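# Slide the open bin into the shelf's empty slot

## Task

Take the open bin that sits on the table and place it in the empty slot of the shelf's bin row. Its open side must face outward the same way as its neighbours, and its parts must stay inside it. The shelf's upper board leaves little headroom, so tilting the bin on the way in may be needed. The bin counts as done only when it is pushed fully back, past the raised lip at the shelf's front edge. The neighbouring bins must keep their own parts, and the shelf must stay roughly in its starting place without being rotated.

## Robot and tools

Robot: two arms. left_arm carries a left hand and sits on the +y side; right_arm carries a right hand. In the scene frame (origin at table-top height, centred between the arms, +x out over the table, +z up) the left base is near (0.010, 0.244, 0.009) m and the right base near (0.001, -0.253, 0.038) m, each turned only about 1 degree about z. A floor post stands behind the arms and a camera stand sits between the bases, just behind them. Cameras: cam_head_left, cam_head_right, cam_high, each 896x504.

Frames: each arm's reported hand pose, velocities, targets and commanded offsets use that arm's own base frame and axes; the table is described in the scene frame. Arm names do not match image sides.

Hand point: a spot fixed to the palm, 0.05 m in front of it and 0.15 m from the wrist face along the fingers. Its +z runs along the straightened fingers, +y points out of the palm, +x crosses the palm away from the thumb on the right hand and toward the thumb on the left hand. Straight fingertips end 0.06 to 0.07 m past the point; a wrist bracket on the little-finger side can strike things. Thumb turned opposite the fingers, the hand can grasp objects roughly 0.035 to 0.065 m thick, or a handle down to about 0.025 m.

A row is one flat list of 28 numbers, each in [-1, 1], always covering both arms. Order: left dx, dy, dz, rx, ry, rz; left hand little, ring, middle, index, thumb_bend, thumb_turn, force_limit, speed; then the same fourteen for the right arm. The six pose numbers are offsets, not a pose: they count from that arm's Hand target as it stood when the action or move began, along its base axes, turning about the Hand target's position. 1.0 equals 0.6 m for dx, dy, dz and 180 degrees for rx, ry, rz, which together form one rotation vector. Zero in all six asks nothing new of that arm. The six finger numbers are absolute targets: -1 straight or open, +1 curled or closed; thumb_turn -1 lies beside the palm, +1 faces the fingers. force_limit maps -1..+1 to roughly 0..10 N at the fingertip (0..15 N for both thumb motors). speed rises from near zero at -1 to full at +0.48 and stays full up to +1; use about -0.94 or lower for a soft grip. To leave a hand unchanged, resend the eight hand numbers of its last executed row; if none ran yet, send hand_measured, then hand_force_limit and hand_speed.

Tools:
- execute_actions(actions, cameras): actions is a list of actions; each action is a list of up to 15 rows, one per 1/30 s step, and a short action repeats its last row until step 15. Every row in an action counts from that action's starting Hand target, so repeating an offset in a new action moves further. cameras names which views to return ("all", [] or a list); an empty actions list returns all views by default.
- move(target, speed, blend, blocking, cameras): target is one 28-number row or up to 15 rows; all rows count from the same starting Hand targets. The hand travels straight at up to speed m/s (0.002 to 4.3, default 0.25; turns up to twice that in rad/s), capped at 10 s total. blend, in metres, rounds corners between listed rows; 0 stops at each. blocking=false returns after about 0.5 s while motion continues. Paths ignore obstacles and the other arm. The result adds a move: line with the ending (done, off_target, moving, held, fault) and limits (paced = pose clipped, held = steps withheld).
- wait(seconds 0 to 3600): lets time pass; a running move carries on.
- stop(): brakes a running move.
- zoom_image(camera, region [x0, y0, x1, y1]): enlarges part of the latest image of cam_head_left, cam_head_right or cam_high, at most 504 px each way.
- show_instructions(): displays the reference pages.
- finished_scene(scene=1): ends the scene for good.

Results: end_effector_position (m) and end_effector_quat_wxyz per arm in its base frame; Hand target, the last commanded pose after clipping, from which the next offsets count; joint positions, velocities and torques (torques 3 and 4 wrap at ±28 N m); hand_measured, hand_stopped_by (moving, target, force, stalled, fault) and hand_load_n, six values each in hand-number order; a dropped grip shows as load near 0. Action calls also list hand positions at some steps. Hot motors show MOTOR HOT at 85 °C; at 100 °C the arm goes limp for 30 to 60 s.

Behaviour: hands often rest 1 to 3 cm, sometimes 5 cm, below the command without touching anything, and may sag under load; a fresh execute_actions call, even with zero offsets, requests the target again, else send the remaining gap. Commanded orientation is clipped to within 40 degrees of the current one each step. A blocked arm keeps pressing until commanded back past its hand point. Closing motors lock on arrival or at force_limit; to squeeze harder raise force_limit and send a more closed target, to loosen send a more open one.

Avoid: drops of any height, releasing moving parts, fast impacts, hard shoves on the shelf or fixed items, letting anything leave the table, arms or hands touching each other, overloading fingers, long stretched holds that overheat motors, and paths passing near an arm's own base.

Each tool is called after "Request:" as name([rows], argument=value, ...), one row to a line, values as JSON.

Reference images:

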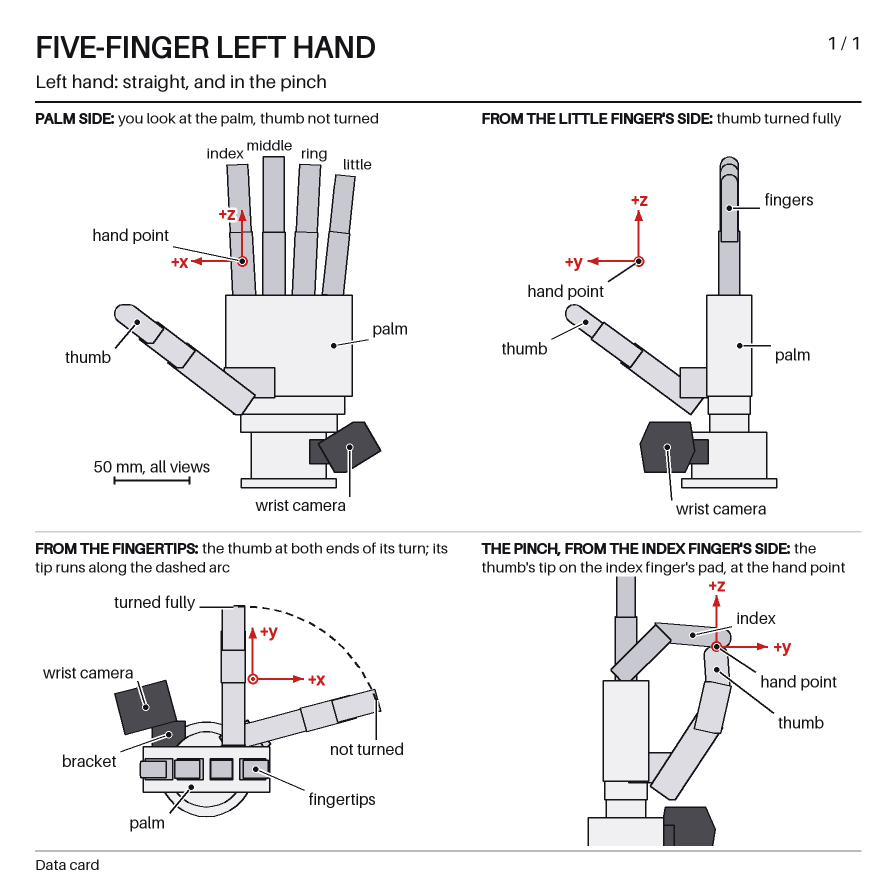

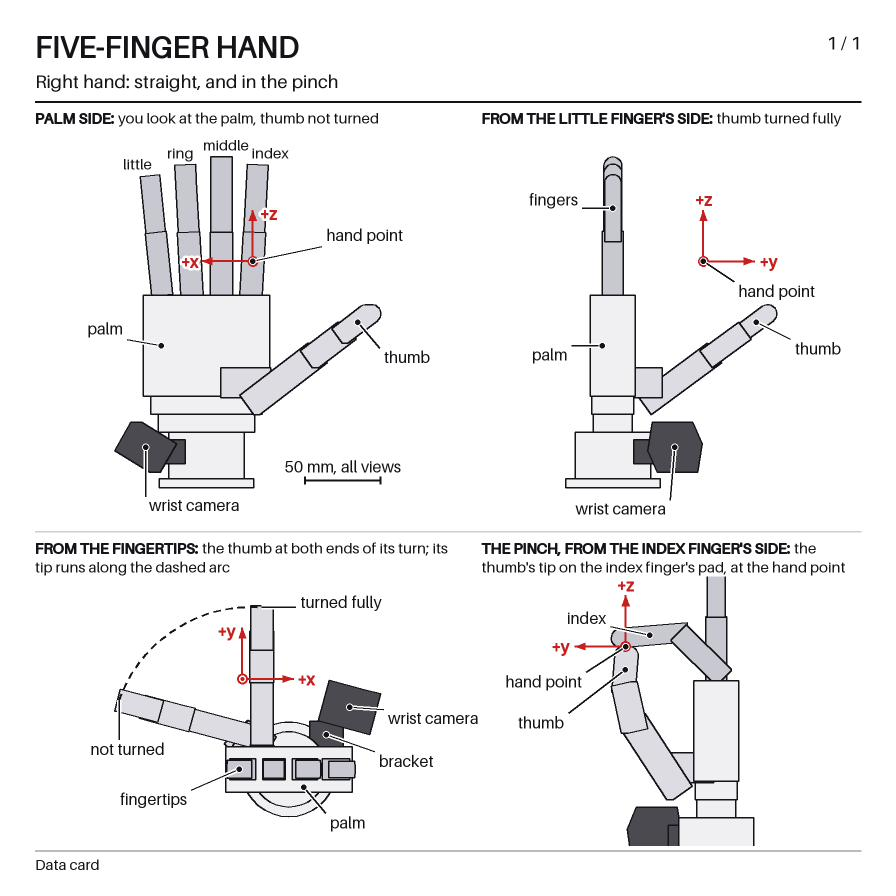

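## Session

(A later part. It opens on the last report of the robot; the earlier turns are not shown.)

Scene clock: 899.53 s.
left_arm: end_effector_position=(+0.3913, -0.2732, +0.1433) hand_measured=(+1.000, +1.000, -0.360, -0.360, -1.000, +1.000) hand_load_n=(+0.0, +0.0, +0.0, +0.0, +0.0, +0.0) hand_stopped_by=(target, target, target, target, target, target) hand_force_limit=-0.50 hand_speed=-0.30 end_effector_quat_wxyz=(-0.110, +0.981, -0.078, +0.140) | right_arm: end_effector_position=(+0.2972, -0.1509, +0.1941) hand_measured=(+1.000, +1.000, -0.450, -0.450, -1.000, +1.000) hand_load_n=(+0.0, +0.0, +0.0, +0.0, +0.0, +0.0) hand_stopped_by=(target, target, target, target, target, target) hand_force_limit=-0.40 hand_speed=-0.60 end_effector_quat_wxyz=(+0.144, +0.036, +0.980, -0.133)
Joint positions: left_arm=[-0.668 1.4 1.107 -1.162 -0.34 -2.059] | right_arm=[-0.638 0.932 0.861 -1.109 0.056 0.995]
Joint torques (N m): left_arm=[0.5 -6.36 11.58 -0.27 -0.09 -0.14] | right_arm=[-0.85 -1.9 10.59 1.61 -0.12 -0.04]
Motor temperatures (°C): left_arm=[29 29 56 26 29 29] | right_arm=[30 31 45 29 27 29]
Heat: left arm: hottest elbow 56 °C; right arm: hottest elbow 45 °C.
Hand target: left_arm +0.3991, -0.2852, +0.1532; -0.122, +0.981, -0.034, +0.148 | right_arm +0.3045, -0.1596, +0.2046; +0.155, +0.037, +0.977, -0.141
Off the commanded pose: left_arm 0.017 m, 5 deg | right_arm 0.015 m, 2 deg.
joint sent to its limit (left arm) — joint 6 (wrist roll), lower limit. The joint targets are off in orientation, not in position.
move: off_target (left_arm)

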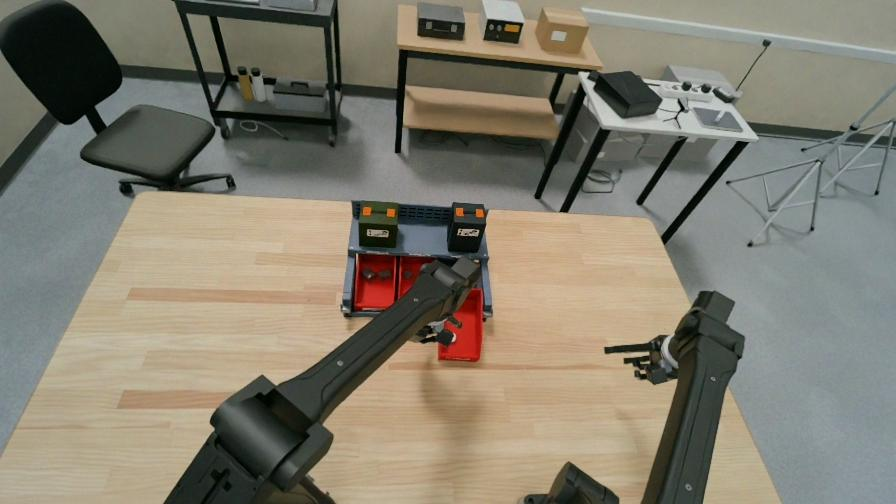

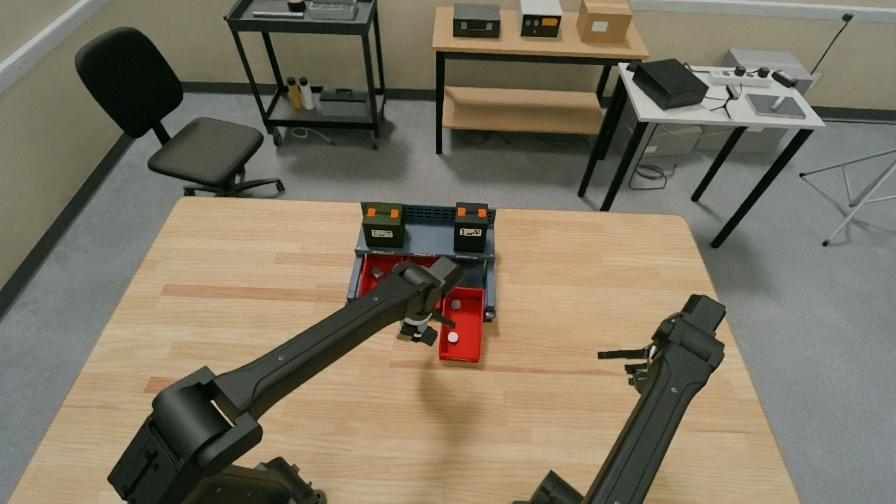

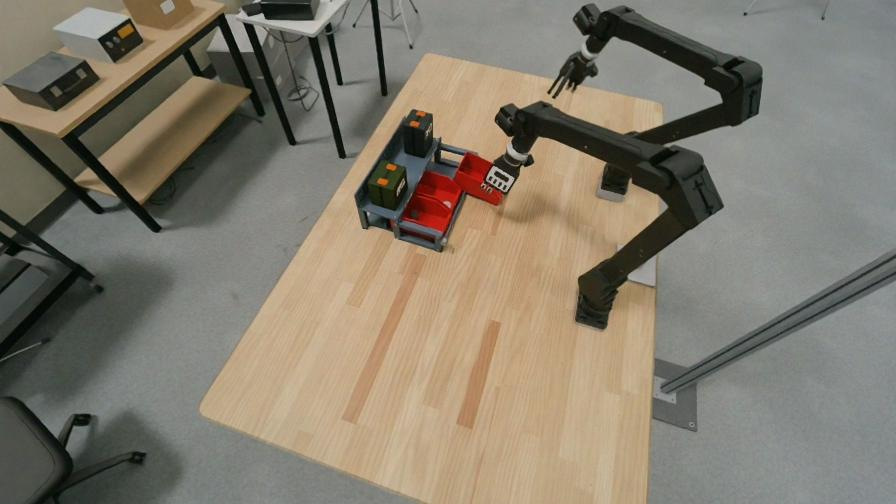

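Request:
move(target=[-0.007,0,-0.17,0,0,0,1,1,-0.36,-0.36,-1,1,-0.5,-0.3,0,0,0,0,0.0,0,1,1,-0.45,-0.45,-1,1,-0.4,-0.6], speed=0.1, cameras=["all"])

Request:
zoom_image(camera="cam_high", region=[440, 130, 540, 230])

Request:
zoom_image(camera="cam_head_right", region=[390, 250, 510, 370])

Scene clock: 923.37 s.
left_arm: end_effector_position=(+0.3990, -0.2796, +0.0587) hand_measured=(+1.000, +1.000, -0.360, -0.360, -1.000, +1.000) hand_load_n=(+0.0, +0.0, +0.0, +0.0, +0.0, +0.0) hand_stopped_by=(target, target, target, target, target, target) hand_force_limit=-0.50 hand_speed=-0.30 end_effector_quat_wxyz=(-0.105, +0.980, -0.077, +0.148) | right_arm: end_effector_position=(+0.2972, -0.1509, +0.1941) hand_measured=(+1.000, +1.000, -0.450, -0.450, -1.000, +1.000) hand_load_n=(+0.0, +0.0, +0.5, +0.0, +0.0, +0.0) hand_stopped_by=(target, target, target, target, target, target) hand_force_limit=-0.40 hand_speed=-0.60 end_effector_quat_wxyz=(+0.144, +0.036, +0.980, -0.133)
Joint positions: left_arm=[-0.668 1.508 0.975 -0.902 -0.34 -2.06] | right_arm=[-0.638 0.932 0.861 -1.109 0.056 0.995]
Joint torques (N m): left_arm=[0.21 -7.06 7.32 0.66 -0.11 -0.13] | right_arm=[-0.85 -1.9 10.56 1.59 -0.12 -0.04]
Heat: left arm: hottest elbow 54 °C; right arm: hottest elbow 46 °C.
Hand target: left_arm +0.3949, -0.2851, +0.0512; -0.122, +0.981, -0.034, +0.148 | right_arm +0.3045, -0.1596, +0.2046; +0.155, +0.037, +0.977, -0.141
Off the commanded pose: left_arm 0.010 m, 5 deg | right_arm 0.015 m, 2 deg.
joint sent to its limit (left arm) — joint 6 (wrist roll), lower limit. The joint targets are off in orientation, not in position.
move: off_target (left_arm)

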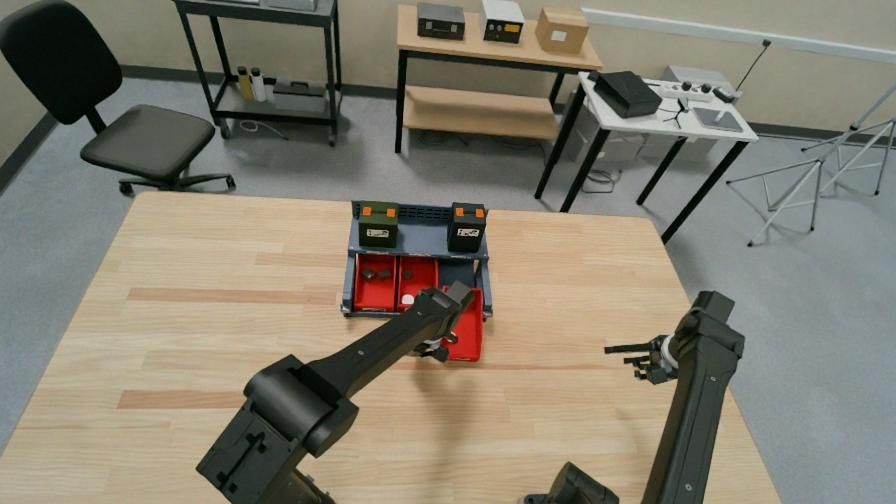

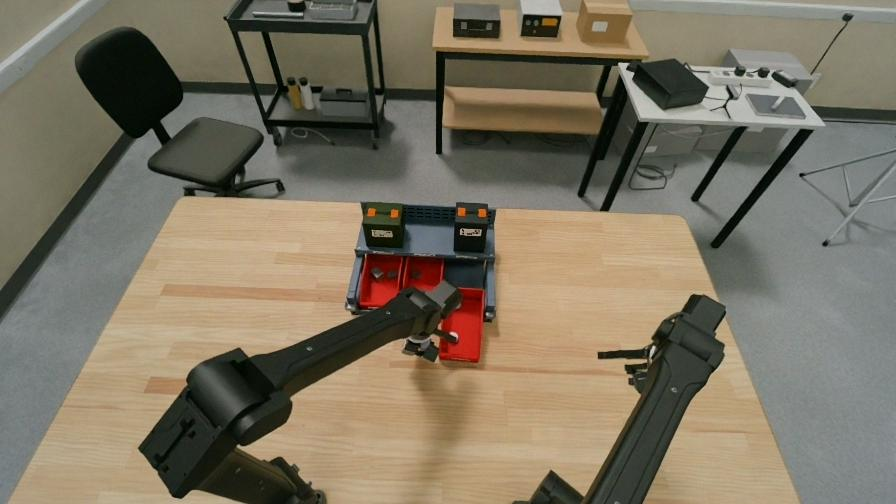

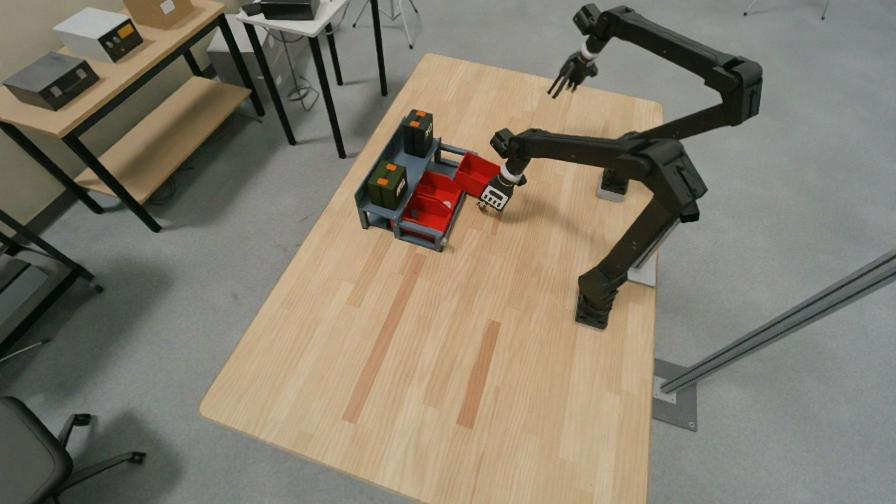

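Scaled by 5.040 from the camera's image (finer frame: 1280x720).

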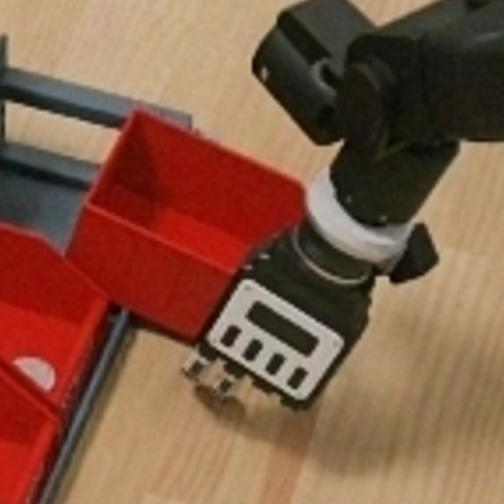

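Scaled by 4.200 from the camera's image (finer frame: 1280x720).

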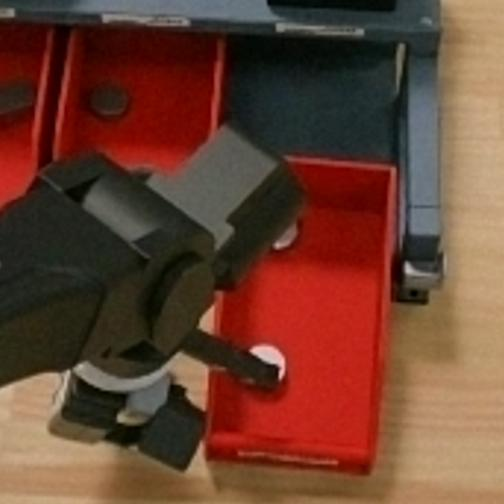

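Request:
move(target=[-0.003,-0.004,-0.012,0,0,0,1,1,-0.3,-0.3,-1,1,-0.5,-0.3,0,0,0,0,0.0,0,1,1,-0.45,-0.45,-1,1,-0.4,-0.6], speed=0.06, cameras=[])

Request:
move(target=[0,0,0,0,0,0,1,1,0.1,0.1,-1,1,-0.85,-0.93,0,0,0,0,0.0,0,1,1,-0.45,-0.45,-1,1,-0.4,-0.6], speed=0.06, cameras=["all"])

Request:
zoom_image(camera="cam_high", region=[440, 130, 540, 230])

Request:
zoom_image(camera="cam_head_right", region=[390, 250, 510, 370])

Scene clock: 933.00 s.
left_arm: end_effector_position=(+0.3983, -0.2827, +0.0540) hand_measured=(+1.000, +1.000, -0.300, -0.300, -1.000, +1.000) hand_load_n=(+0.0, +0.0, +0.0, +0.0, +0.0, +0.0) hand_stopped_by=(target, target, target, target, target, target) hand_force_limit=-0.50 hand_speed=-0.30 end_effector_quat_wxyz=(-0.102, +0.980, -0.079, +0.151) | right_arm: end_effector_position=(+0.2972, -0.1509, +0.1941) hand_measured=(+1.000, +1.000, -0.450, -0.450, -1.000, +1.000) hand_load_n=(+0.0, +0.0, +0.0, +0.0, +0.0, +0.0) hand_stopped_by=(target, target, target, target, target, target) hand_force_limit=-0.40 hand_speed=-0.60 end_effector_quat_wxyz=(+0.144, +0.036, +0.980, -0.133)
Joint positions: left_arm=[-0.674 1.515 0.967 -0.882 -0.339 -2.06] | right_arm=[-0.638 0.932 0.861 -1.109 0.056 0.995]
Joint torques (N m): left_arm=[0.15 -6.89 7.1 0.61 -0.09 -0.13] | right_arm=[-0.85 -1.85 10.56 1.63 -0.13 -0.05]
Heat: left arm: hottest elbow 52 °C; right arm: hottest elbow 46 °C.
Hand target: left_arm +0.3931, -0.2877, +0.0440; -0.122, +0.981, -0.034, +0.148 | right_arm +0.3045, -0.1596, +0.2046; +0.155, +0.037, +0.977, -0.141
Off the commanded pose: left_arm 0.012 m, 6 deg | right_arm 0.015 m, 2 deg.
joint sent to its limit (left arm) — joint 6 (wrist roll), lower limit. The joint targets are off in orientation, not in position.
move: off_target (left_arm)

Scene clock: 935.30 s.
left_arm: end_effector_position=(+0.3984, -0.2828, +0.0540) hand_measured=(+1.000, +1.000, +0.100, +0.100, -1.000, +1.000) hand_load_n=(+0.0, +0.5, +0.0, +0.0, +0.0, -0.5) hand_stopped_by=(target, target, target, target, target, target) hand_force_limit=-0.85 hand_speed=-0.93 end_effector_quat_wxyz=(-0.102, +0.980, -0.079, +0.151) | right_arm: end_effector_position=(+0.2972, -0.1509, +0.1941) hand_measured=(+1.000, +1.000, -0.450, -0.450, -1.000, +1.000) hand_load_n=(+0.0, +0.0, +0.0, +0.0, -0.5, +0.0) hand_stopped_by=(target, target, target, target, target, target) hand_force_limit=-0.40 hand_speed=-0.60 end_effector_quat_wxyz=(+0.144, +0.036, +0.980, -0.133)
Joint positions: left_arm=[-0.674 1.515 0.967 -0.881 -0.339 -2.06] | right_arm=[-0.638 0.932 0.861 -1.109 0.056 0.995]
Joint torques (N m): left_arm=[0.15 -6.89 7.09 0.61 -0.09 -0.13] | right_arm=[-0.91 -1.79 10.59 1.59 -0.13 -0.05]
Motor temperatures (°C): left_arm=[29 30 51 26 29 29] | right_arm=[30 31 46 30 27 29]
Heat: left arm: hottest elbow 51 °C; right arm: hottest elbow 46 °C.
Hand target: left_arm +0.3931, -0.2876, +0.0440; -0.122, +0.981, -0.034, +0.148 | right_arm +0.3045, -0.1596, +0.2046; +0.155, +0.037, +0.977, -0.141
Off the commanded pose: left_arm 0.012 m, 6 deg | right_arm 0.015 m, 2 deg.
joint sent to its limit (left arm) — joint 6 (wrist roll), lower limit. The joint targets are off in orientation, not in position.
move: done

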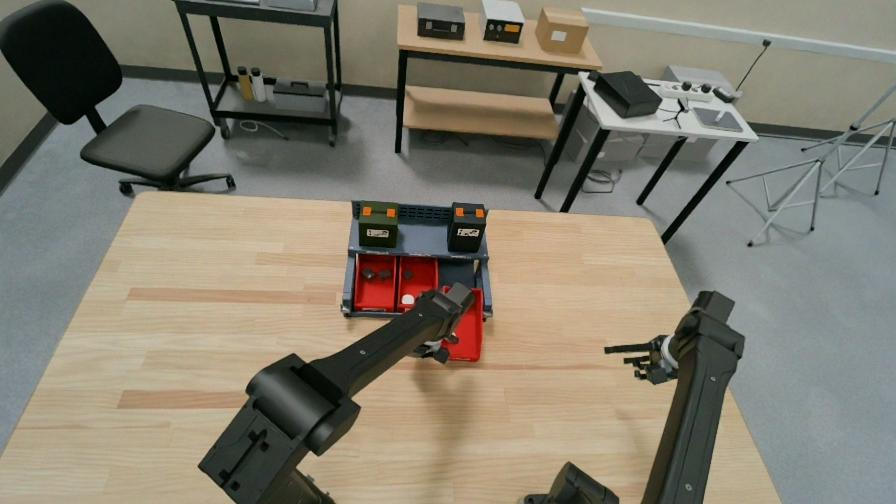

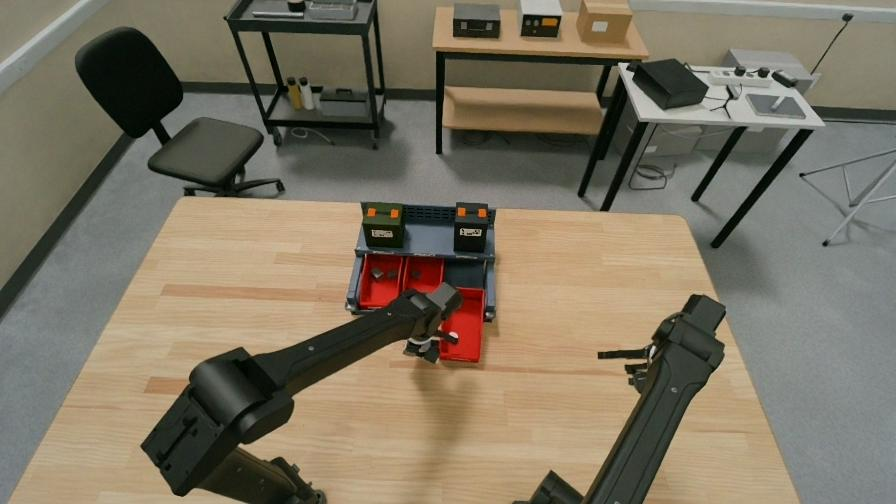

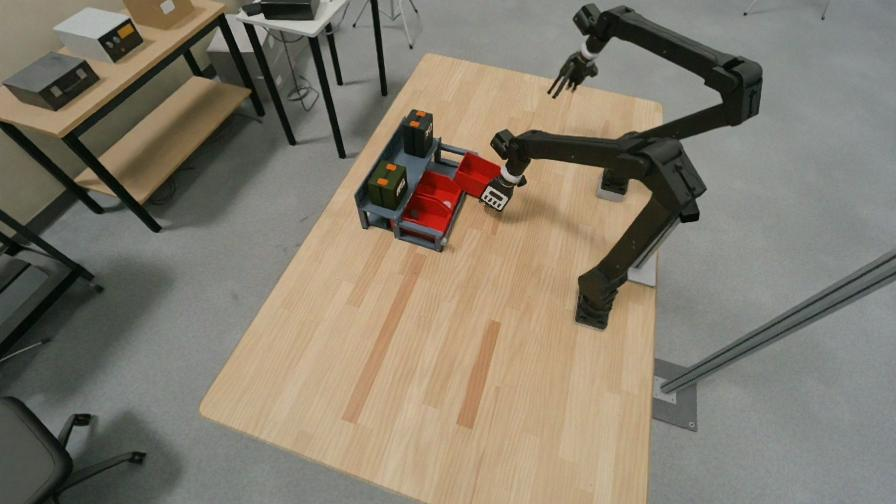

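Scaled by 5.040 from the camera's image (finer frame: 1280x720).

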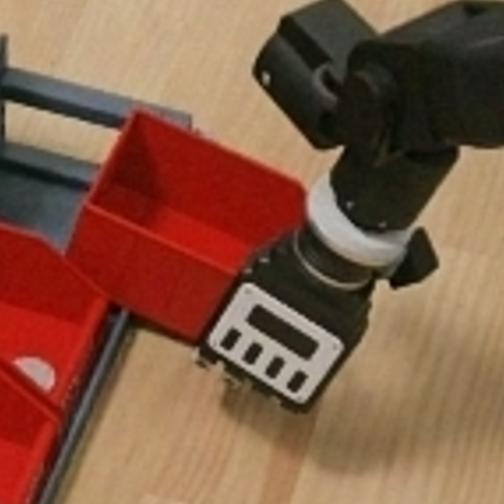

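Scaled by 4.200 from the camera's image (finer frame: 1280x720).

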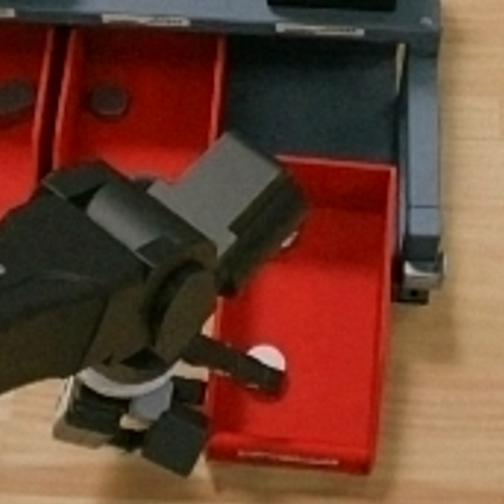

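Request:
move([
  [0,0,0,0,0,0,1,1,-0.3,-0.3,-1,1,-0.5,-0.3,0,0,0,0,0.0,0,1,1,-0.45,-0.45,-1,1,-0.4,-0.6],
  [0,-0.028,0,0,0,0,1,1,-0.3,-0.3,-1,1,-0.5,-0.3,0,0,0,0,0.0,0,1,1,-0.45,-0.45,-1,1,-0.4,-0.6],
], speed=0.06, cameras=["all"])

Request:
zoom_image(camera="cam_high", region=[440, 130, 540, 230])

Request:
zoom_image(camera="cam_head_right", region=[390, 250, 510, 370])

Scene clock: 943.50 s.
left_arm: end_effector_position=(+0.3921, -0.2895, +0.0469) hand_measured=(+1.000, +1.000, -0.300, -0.300, -1.000, +1.000) hand_load_n=(+0.0, +0.0, +0.0, +0.5, +0.0, +0.0) hand_stopped_by=(target, target, target, target, target, target) hand_force_limit=-0.50 hand_speed=-0.30 end_effector_quat_wxyz=(-0.104, +0.980, -0.088, +0.145) | right_arm: end_effector_position=(+0.2972, -0.1509, +0.1941) hand_measured=(+1.000, +1.000, -0.450, -0.450, -1.000, +1.000) hand_load_n=(+0.0, +0.0, +0.0, +0.0, +0.0, +0.0) hand_stopped_by=(target, target, target, target, target, target) hand_force_limit=-0.40 hand_speed=-0.60 end_effector_quat_wxyz=(+0.144, +0.036, +0.980, -0.133)
Joint positions: left_arm=[-0.692 1.53 0.967 -0.881 -0.336 -2.061] | right_arm=[-0.638 0.932 0.861 -1.109 0.056 0.995]
Joint torques (N m): left_arm=[-0.26 -6.48 9.11 0.43 0.07 -0.11] | right_arm=[-0.97 -1.85 10.56 1.54 -0.13 -0.05]
Heat: left arm: hottest elbow 50 °C; right arm: hottest elbow 47 °C.
Hand target: left_arm +0.3931, -0.3045, +0.0441; -0.122, +0.981, -0.034, +0.148 | right_arm +0.3045, -0.1596, +0.2046; +0.155, +0.037, +0.977, -0.141
Off the commanded pose: left_arm 0.015 m, 7 deg | right_arm 0.015 m, 2 deg.
joint sent to its limit (left arm) — joint 6 (wrist roll), lower limit. The joint targets are off in orientation, not in position.
move: off_target (left_arm)

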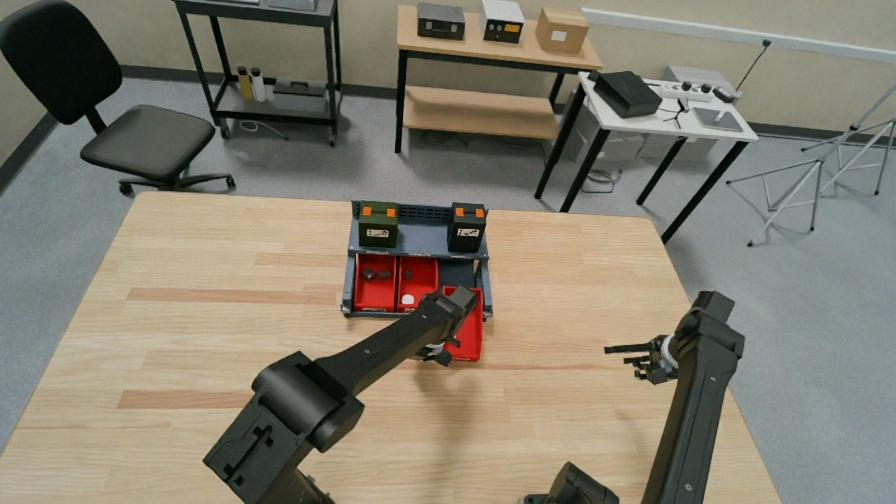

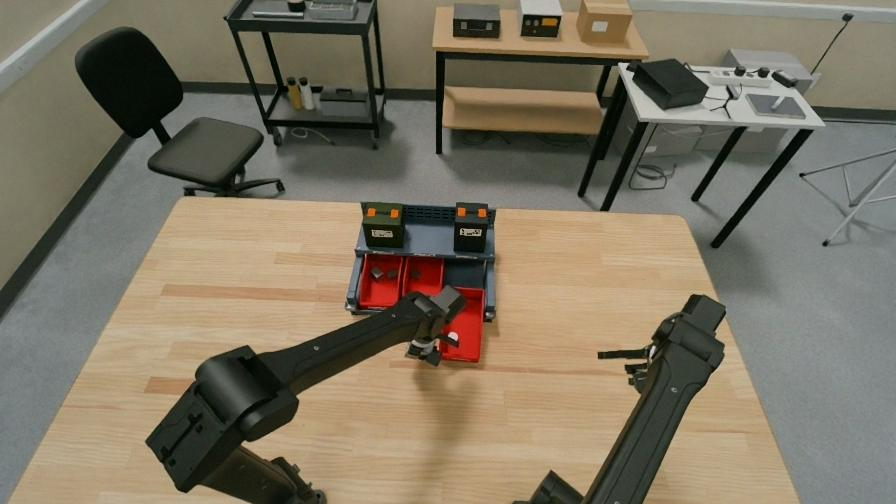

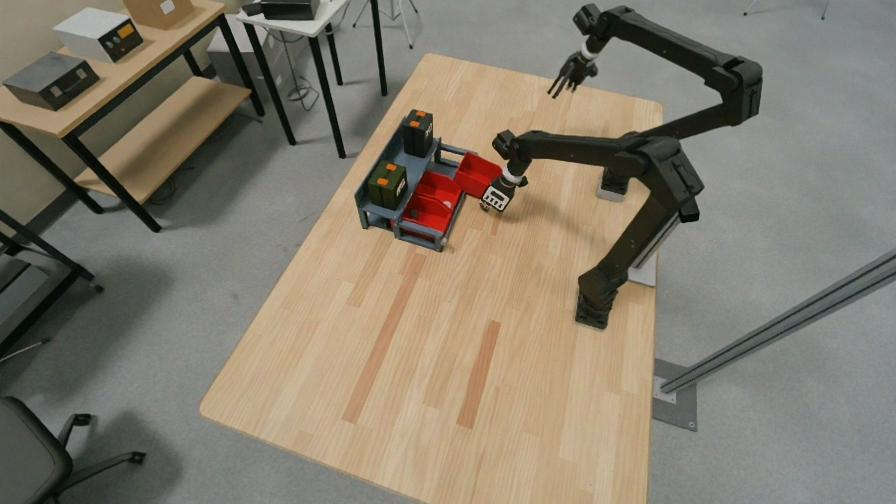

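Scaled by 5.040 from the camera's image (finer frame: 1280x720).

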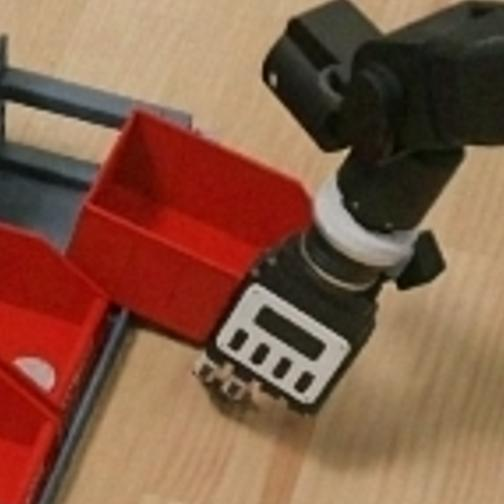

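Scaled by 4.200 from the camera's image (finer frame: 1280x720).

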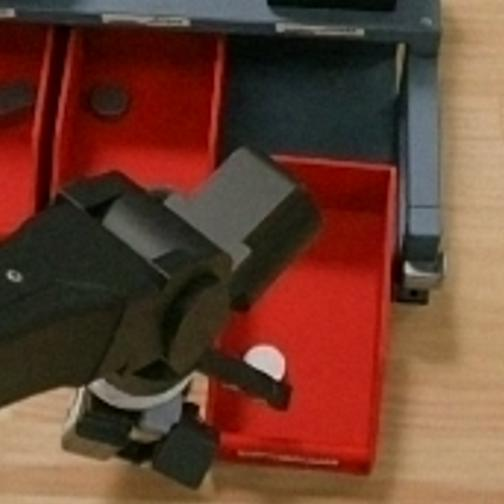

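Request:
move(target=[0.008,-0.015,0.005,0,0,0,1,1,-0.3,-0.3,-1,1,-0.5,-0.3,0,0,0,0,0.0,0,1,1,-0.45,-0.45,-1,1,-0.4,-0.6], speed=0.06, cameras=[])

Request:
move(target=[0,0,0,0,0,0,1,1,0.1,0.1,-1,1,-0.85,-0.93,0,0,0,0,0.0,0,1,1,-0.45,-0.45,-1,1,-0.4,-0.6], speed=0.06, cameras=["all"])

Request:
zoom_image(camera="cam_high", region=[440, 130, 540, 230])

Request:
zoom_image(camera="cam_head_right", region=[390, 250, 510, 370])

Scene clock: 949.00 s.
left_arm: end_effector_position=(+0.3941, -0.2950, +0.0466) hand_measured=(+1.000, +1.000, -0.300, -0.300, -1.000, +1.000) hand_load_n=(+0.0, +0.0, +0.0, +0.0, +0.0, +0.0) hand_stopped_by=(target, target, target, target, target, target) hand_force_limit=-0.50 hand_speed=-0.30 end_effector_quat_wxyz=(-0.105, +0.980, -0.092, +0.144) | right_arm: end_effector_position=(+0.2972, -0.1509, +0.1941) hand_measured=(+1.000, +1.000, -0.450, -0.450, -1.000, +1.000) hand_load_n=(+0.5, +0.0, +0.0, +0.0, +0.0, +0.0) hand_stopped_by=(target, target, target, target, target, target) hand_force_limit=-0.40 hand_speed=-0.60 end_effector_quat_wxyz=(+0.144, +0.036, +0.980, -0.133)
Joint positions: left_arm=[-0.699 1.544 0.983 -0.886 -0.338 -2.061] | right_arm=[-0.638 0.932 0.861 -1.109 0.056 0.995]
Joint torques (N m): left_arm=[-0.26 -6.42 10.11 0.14 0.2 -0.12] | right_arm=[-0.91 -1.85 10.59 1.61 -0.13 -0.04]
Heat: left arm: hottest elbow 50 °C; right arm: hottest elbow 47 °C.
Hand target: left_arm +0.3979, -0.3135, +0.0471; -0.122, +0.981, -0.035, +0.148 | right_arm +0.3045, -0.1596, +0.2046; +0.155, +0.037, +0.977, -0.141
Off the commanded pose: left_arm 0.019 m, 7 deg | right_arm 0.015 m, 2 deg.
joint sent to its limit (left arm) — joint 6 (wrist roll), lower limit. The joint targets are off in orientation, not in position.
move: off_target (left_arm)

Scene clock: 951.30 s.
left_arm: end_effector_position=(+0.3914, -0.2981, +0.0415) hand_measured=(+1.000, +1.000, +0.100, +0.100, -1.000, +1.000) hand_load_n=(+0.0, +0.0, +0.5, +0.5, +0.0, +0.0) hand_stopped_by=(target, target, target, target, target, target) hand_force_limit=-0.85 hand_speed=-0.93 end_effector_quat_wxyz=(-0.104, +0.980, -0.095, +0.138) | right_arm: end_effector_position=(+0.2972, -0.1509, +0.1941) hand_measured=(+1.000, +1.000, -0.450, -0.450, -1.000, +1.000) hand_load_n=(+0.0, +0.0, +0.5, +0.0, +0.0, +0.0) hand_stopped_by=(target, target, target, target, target, target) hand_force_limit=-0.40 hand_speed=-0.60 end_effector_quat_wxyz=(+0.144, +0.036, +0.980, -0.133)
Joint positions: left_arm=[-0.704 1.556 0.985 -0.886 -0.33 -2.062] | right_arm=[-0.638 0.932 0.861 -1.109 0.056 0.995]
Joint torques (N m): left_arm=[0.15 -7.36 10 0.06 -0.06 -0.11] | right_arm=[-0.85 -1.85 10.61 1.58 -0.13 -0.05]
Heat: left arm: hottest elbow 49 °C; right arm: hottest elbow 47 °C.
Hand target: left_arm +0.3979, -0.3133, +0.0471; -0.122, +0.981, -0.034, +0.148 | right_arm +0.3045, -0.1596, +0.2046; +0.155, +0.037, +0.977, -0.141
Off the commanded pose: left_arm 0.018 m, 7 deg | right_arm 0.015 m, 2 deg.
joint sent to its limit (left arm) — joint 6 (wrist roll), lower limit. The joint targets are off in orientation, not in position.
move: done

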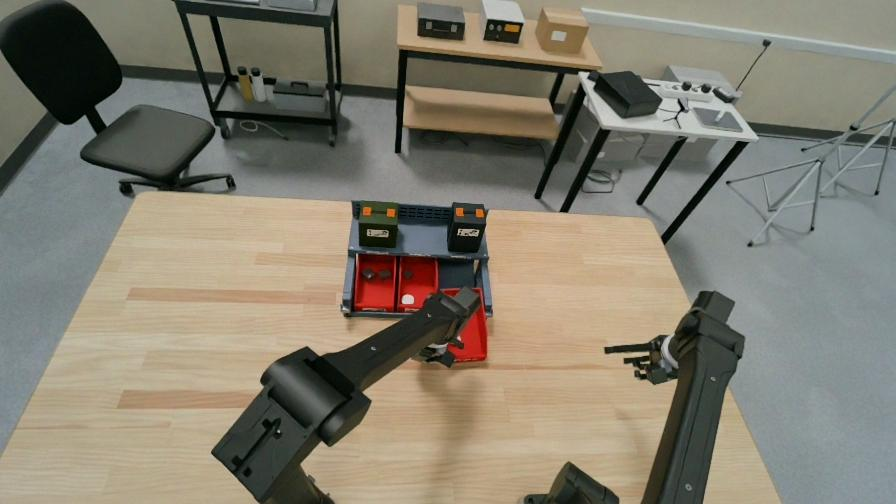

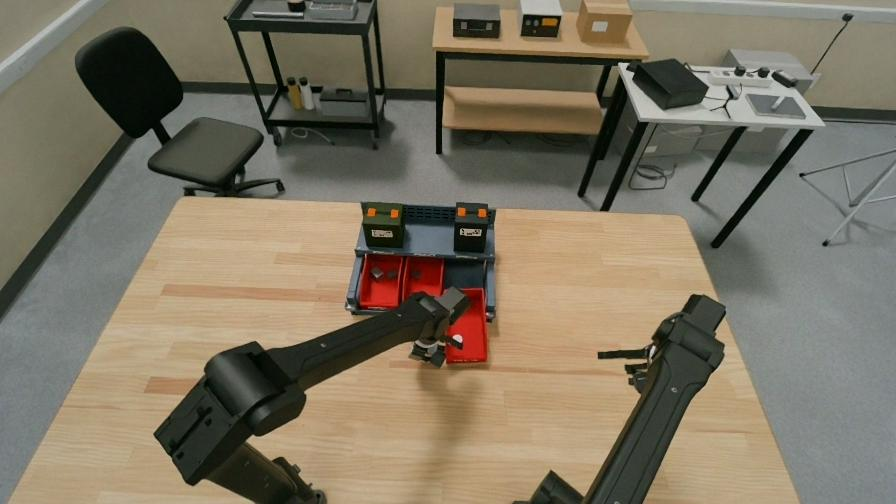

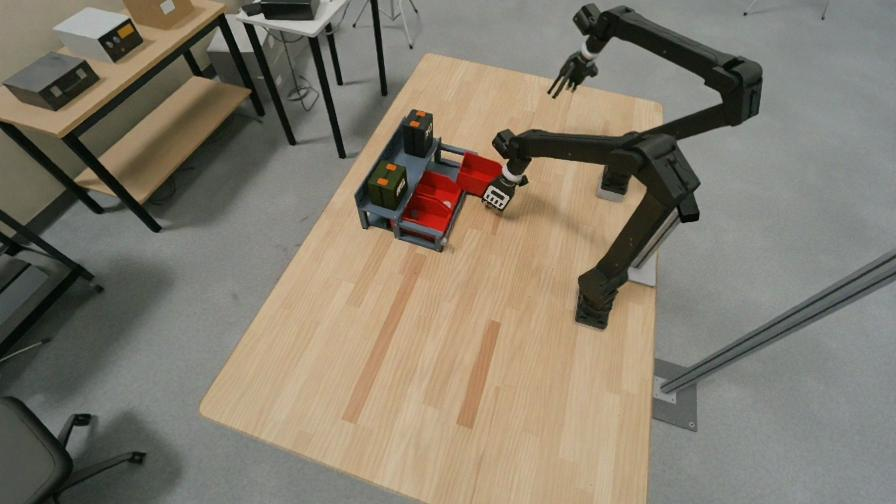

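Scaled by 5.040 from the camera's image (finer frame: 1280x720).

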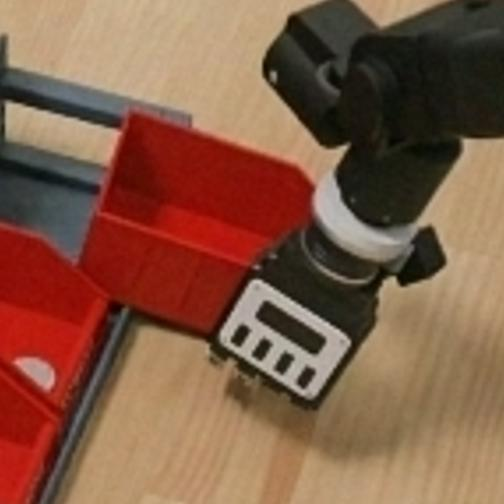

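Scaled by 4.200 from the camera's image (finer frame: 1280x720).

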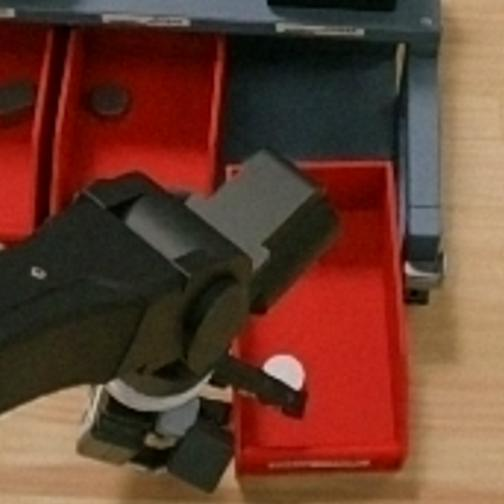

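Request:
move(target=[0,0,0,0,0,0,1,1,0.1,-0.1,-1,1,-0.5,-0.6,0,0,0,0,0.0,0,1,1,-0.45,-0.45,-1,1,-0.4,-0.6], speed=0.06, cameras=[])

Request:
move(target=[0,0,0,0,0,0,1,1,0.1,-0.1,0.4,1,-0.6,-0.9,0,0,0,0,0.0,0,1,1,-0.45,-0.45,-1,1,-0.4,-0.6], speed=0.06, cameras=[])

Request:
wait(seconds=6, cameras=["all"])

Request:
zoom_image(camera="cam_high", region=[440, 130, 540, 230])

Request:
zoom_image(camera="cam_head_right", region=[390, 250, 510, 370])

Scene clock: 961.43 s.
left_arm: end_effector_position=(+0.3913, -0.2983, +0.0415) hand_measured=(+1.000, +1.000, +0.100, -0.100, -1.000, +1.000) hand_load_n=(+0.0, +0.0, +0.0, +0.0, +0.0, +0.0) hand_stopped_by=(target, target, target, target, target, target) hand_force_limit=-0.50 hand_speed=-0.60 end_effector_quat_wxyz=(-0.104, +0.980, -0.095, +0.138) | right_arm: end_effector_position=(+0.2972, -0.1509, +0.1941) hand_measured=(+1.000, +1.000, -0.450, -0.450, -1.000, +1.000) hand_load_n=(+0.0, -0.5, +0.0, +0.0, +0.0, +0.0) hand_stopped_by=(target, target, target, target, target, target) hand_force_limit=-0.40 hand_speed=-0.60 end_effector_quat_wxyz=(+0.144, +0.036, +0.980, -0.133)
Joint positions: left_arm=[-0.704 1.556 0.985 -0.886 -0.329 -2.062] | right_arm=[-0.638 0.932 0.861 -1.109 0.056 0.995]
Joint torques (N m): left_arm=[0.15 -7.36 10 0.08 -0.08 -0.11] | right_arm=[-0.85 -1.85 10.55 1.58 -0.12 -0.04]
Heat: left arm: hottest elbow 49 °C; right arm: hottest elbow 47 °C.
Hand target: left_arm +0.3979, -0.3133, +0.0471; -0.122, +0.981, -0.034, +0.148 | right_arm +0.3045, -0.1596, +0.2046; +0.155, +0.037, +0.977, -0.141
Off the commanded pose: left_arm 0.017 m, 7 deg | right_arm 0.015 m, 2 deg.
joint sent to its limit (left arm) — joint 6 (wrist roll), lower limit. The joint targets are off in orientation, not in position.
move: done

Scene clock: 966.20 s.
left_arm: end_effector_position=(+0.3912, -0.2985, +0.0414) hand_measured=(+1.000, +1.000, +0.100, -0.100, -0.350, +1.000) hand_load_n=(+0.0, +0.0, +3.0, +0.0, +3.0, -0.5) hand_stopped_by=(target, target, target, target, force, target) hand_force_limit=-0.60 hand_speed=-0.90 end_effector_quat_wxyz=(-0.104, +0.980, -0.096, +0.138) | right_arm: end_effector_position=(+0.2972, -0.1509, +0.1941) hand_measured=(+1.000, +1.000, -0.450, -0.450, -1.000, +1.000) hand_load_n=(+0.0, +0.0, +0.0, +0.0, +0.0, +0.0) hand_stopped_by=(target, target, target, target, target, target) hand_force_limit=-0.40 hand_speed=-0.60 end_effector_quat_wxyz=(+0.144, +0.036, +0.980, -0.133)
Joint positions: left_arm=[-0.704 1.556 0.985 -0.886 -0.329 -2.062] | right_arm=[-0.638 0.932 0.861 -1.109 0.056 0.995]
Joint torques (N m): left_arm=[0.21 -7.3 10.02 0.06 -0.09 -0.11] | right_arm=[-0.91 -1.85 10.61 1.57 -0.12 -0.04]
Heat: left arm: hottest elbow 48 °C; right arm: hottest elbow 47 °C.
Hand target: left_arm +0.3978, -0.3135, +0.0471; -0.122, +0.981, -0.035, +0.148 | right_arm +0.3045, -0.1596, +0.2046; +0.155, +0.037, +0.977, -0.141
Off the commanded pose: left_arm 0.017 m, 7 deg | right_arm 0.015 m, 2 deg.
joint sent to its limit (left arm) — joint 6 (wrist roll), lower limit. The joint targets are off in orientation, not in position.
move: done

Scene clock: 972.20 s.
left_arm: end_effector_position=(+0.3912, -0.2985, +0.0414) hand_measured=(+1.000, +1.000, +0.100, -0.100, -0.350, +1.000) hand_load_n=(+0.0, +0.0, +3.0, +0.0, +3.0, -0.5) hand_stopped_by=(target, target, target, target, force, target) hand_force_limit=-0.60 hand_speed=-0.90 end_effector_quat_wxyz=(-0.104, +0.980, -0.096, +0.138) | right_arm: end_effector_position=(+0.2972, -0.1509, +0.1941) hand_measured=(+1.000, +1.000, -0.450, -0.450, -1.000, +1.000) hand_load_n=(+0.0, +0.0, +0.0, +0.0, +0.0, +0.0) hand_stopped_by=(target, target, target, target, target, target) hand_force_limit=-0.40 hand_speed=-0.60 end_effector_quat_wxyz=(+0.144, +0.036, +0.980, -0.133)
Joint positions: left_arm=[-0.704 1.556 0.985 -0.886 -0.329 -2.062] | right_arm=[-0.638 0.932 0.861 -1.109 0.056 0.995]
Joint torques (N m): left_arm=[0.15 -7.36 10.02 0.06 -0.09 -0.11] | right_arm=[-0.91 -1.9 10.56 1.59 -0.13 -0.05]
Heat: left arm: hottest elbow 48 °C; right arm: hottest elbow 47 °C.
Hand target: left_arm +0.3978, -0.3135, +0.0471; -0.122, +0.981, -0.035, +0.148 | right_arm +0.3045, -0.1596, +0.2046; +0.155, +0.037, +0.977, -0.141
Off the commanded pose: left_arm 0.017 m, 7 deg | right_arm 0.015 m, 2 deg.
wait: 6.00 s; at rest by 0.17 s

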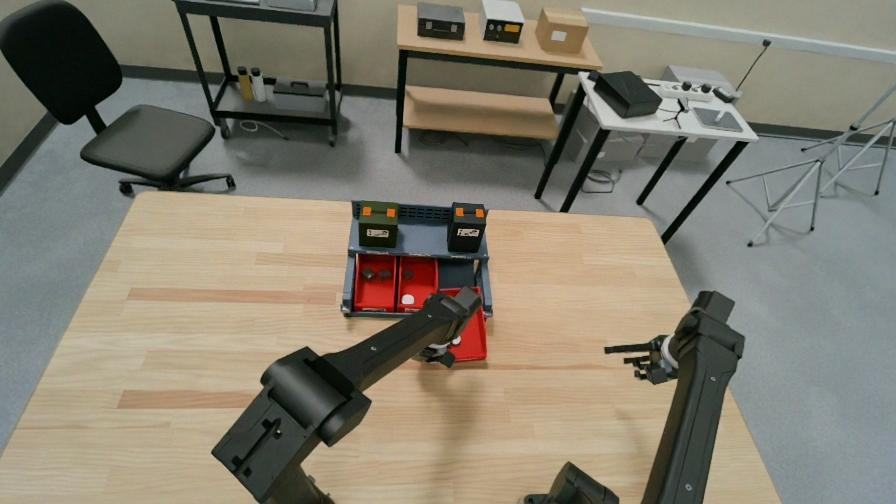

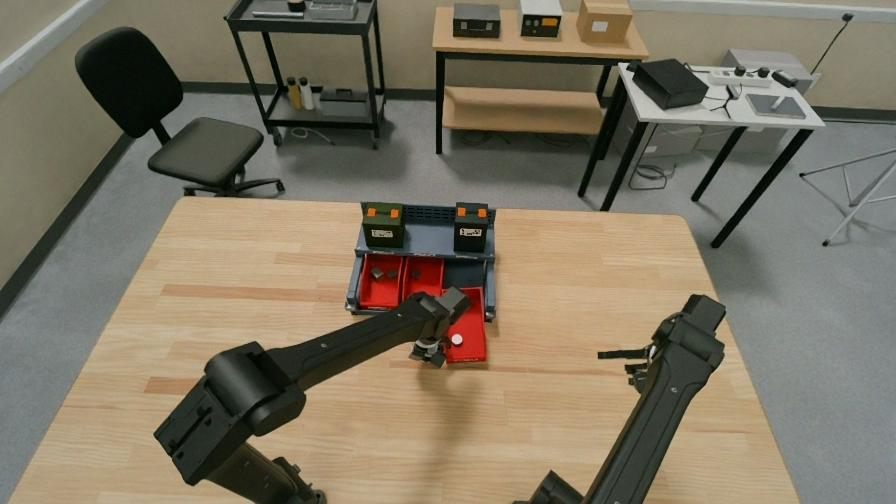

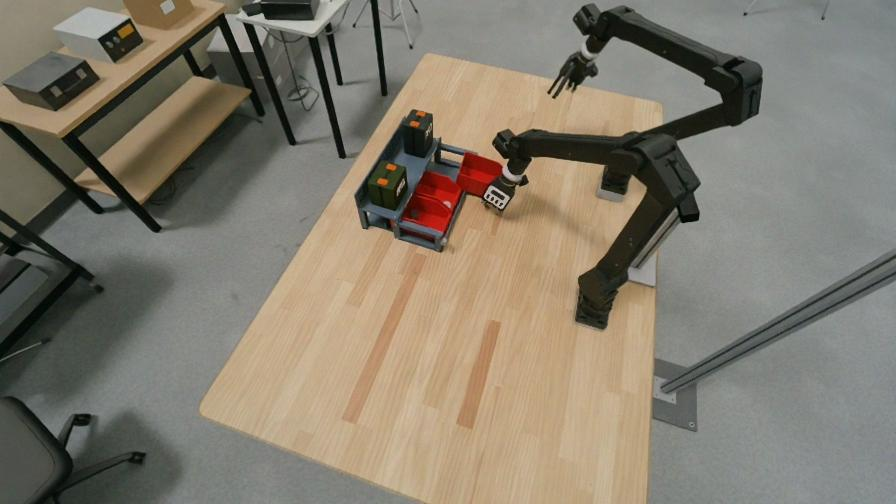

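Scaled by 5.040 from the camera's image (finer frame: 1280x720).

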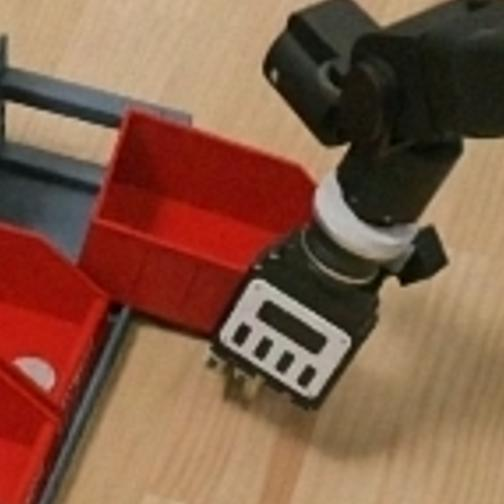

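Scaled by 4.200 from the camera's image (finer frame: 1280x720).

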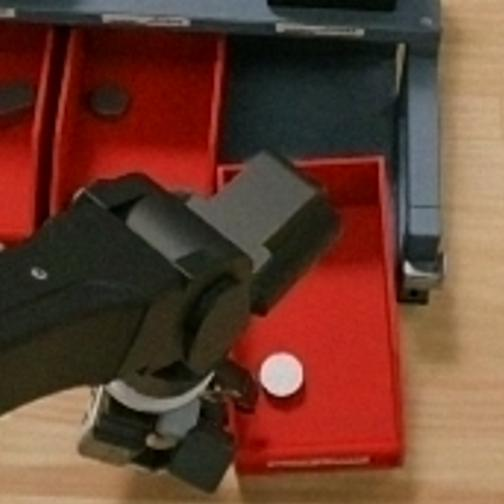

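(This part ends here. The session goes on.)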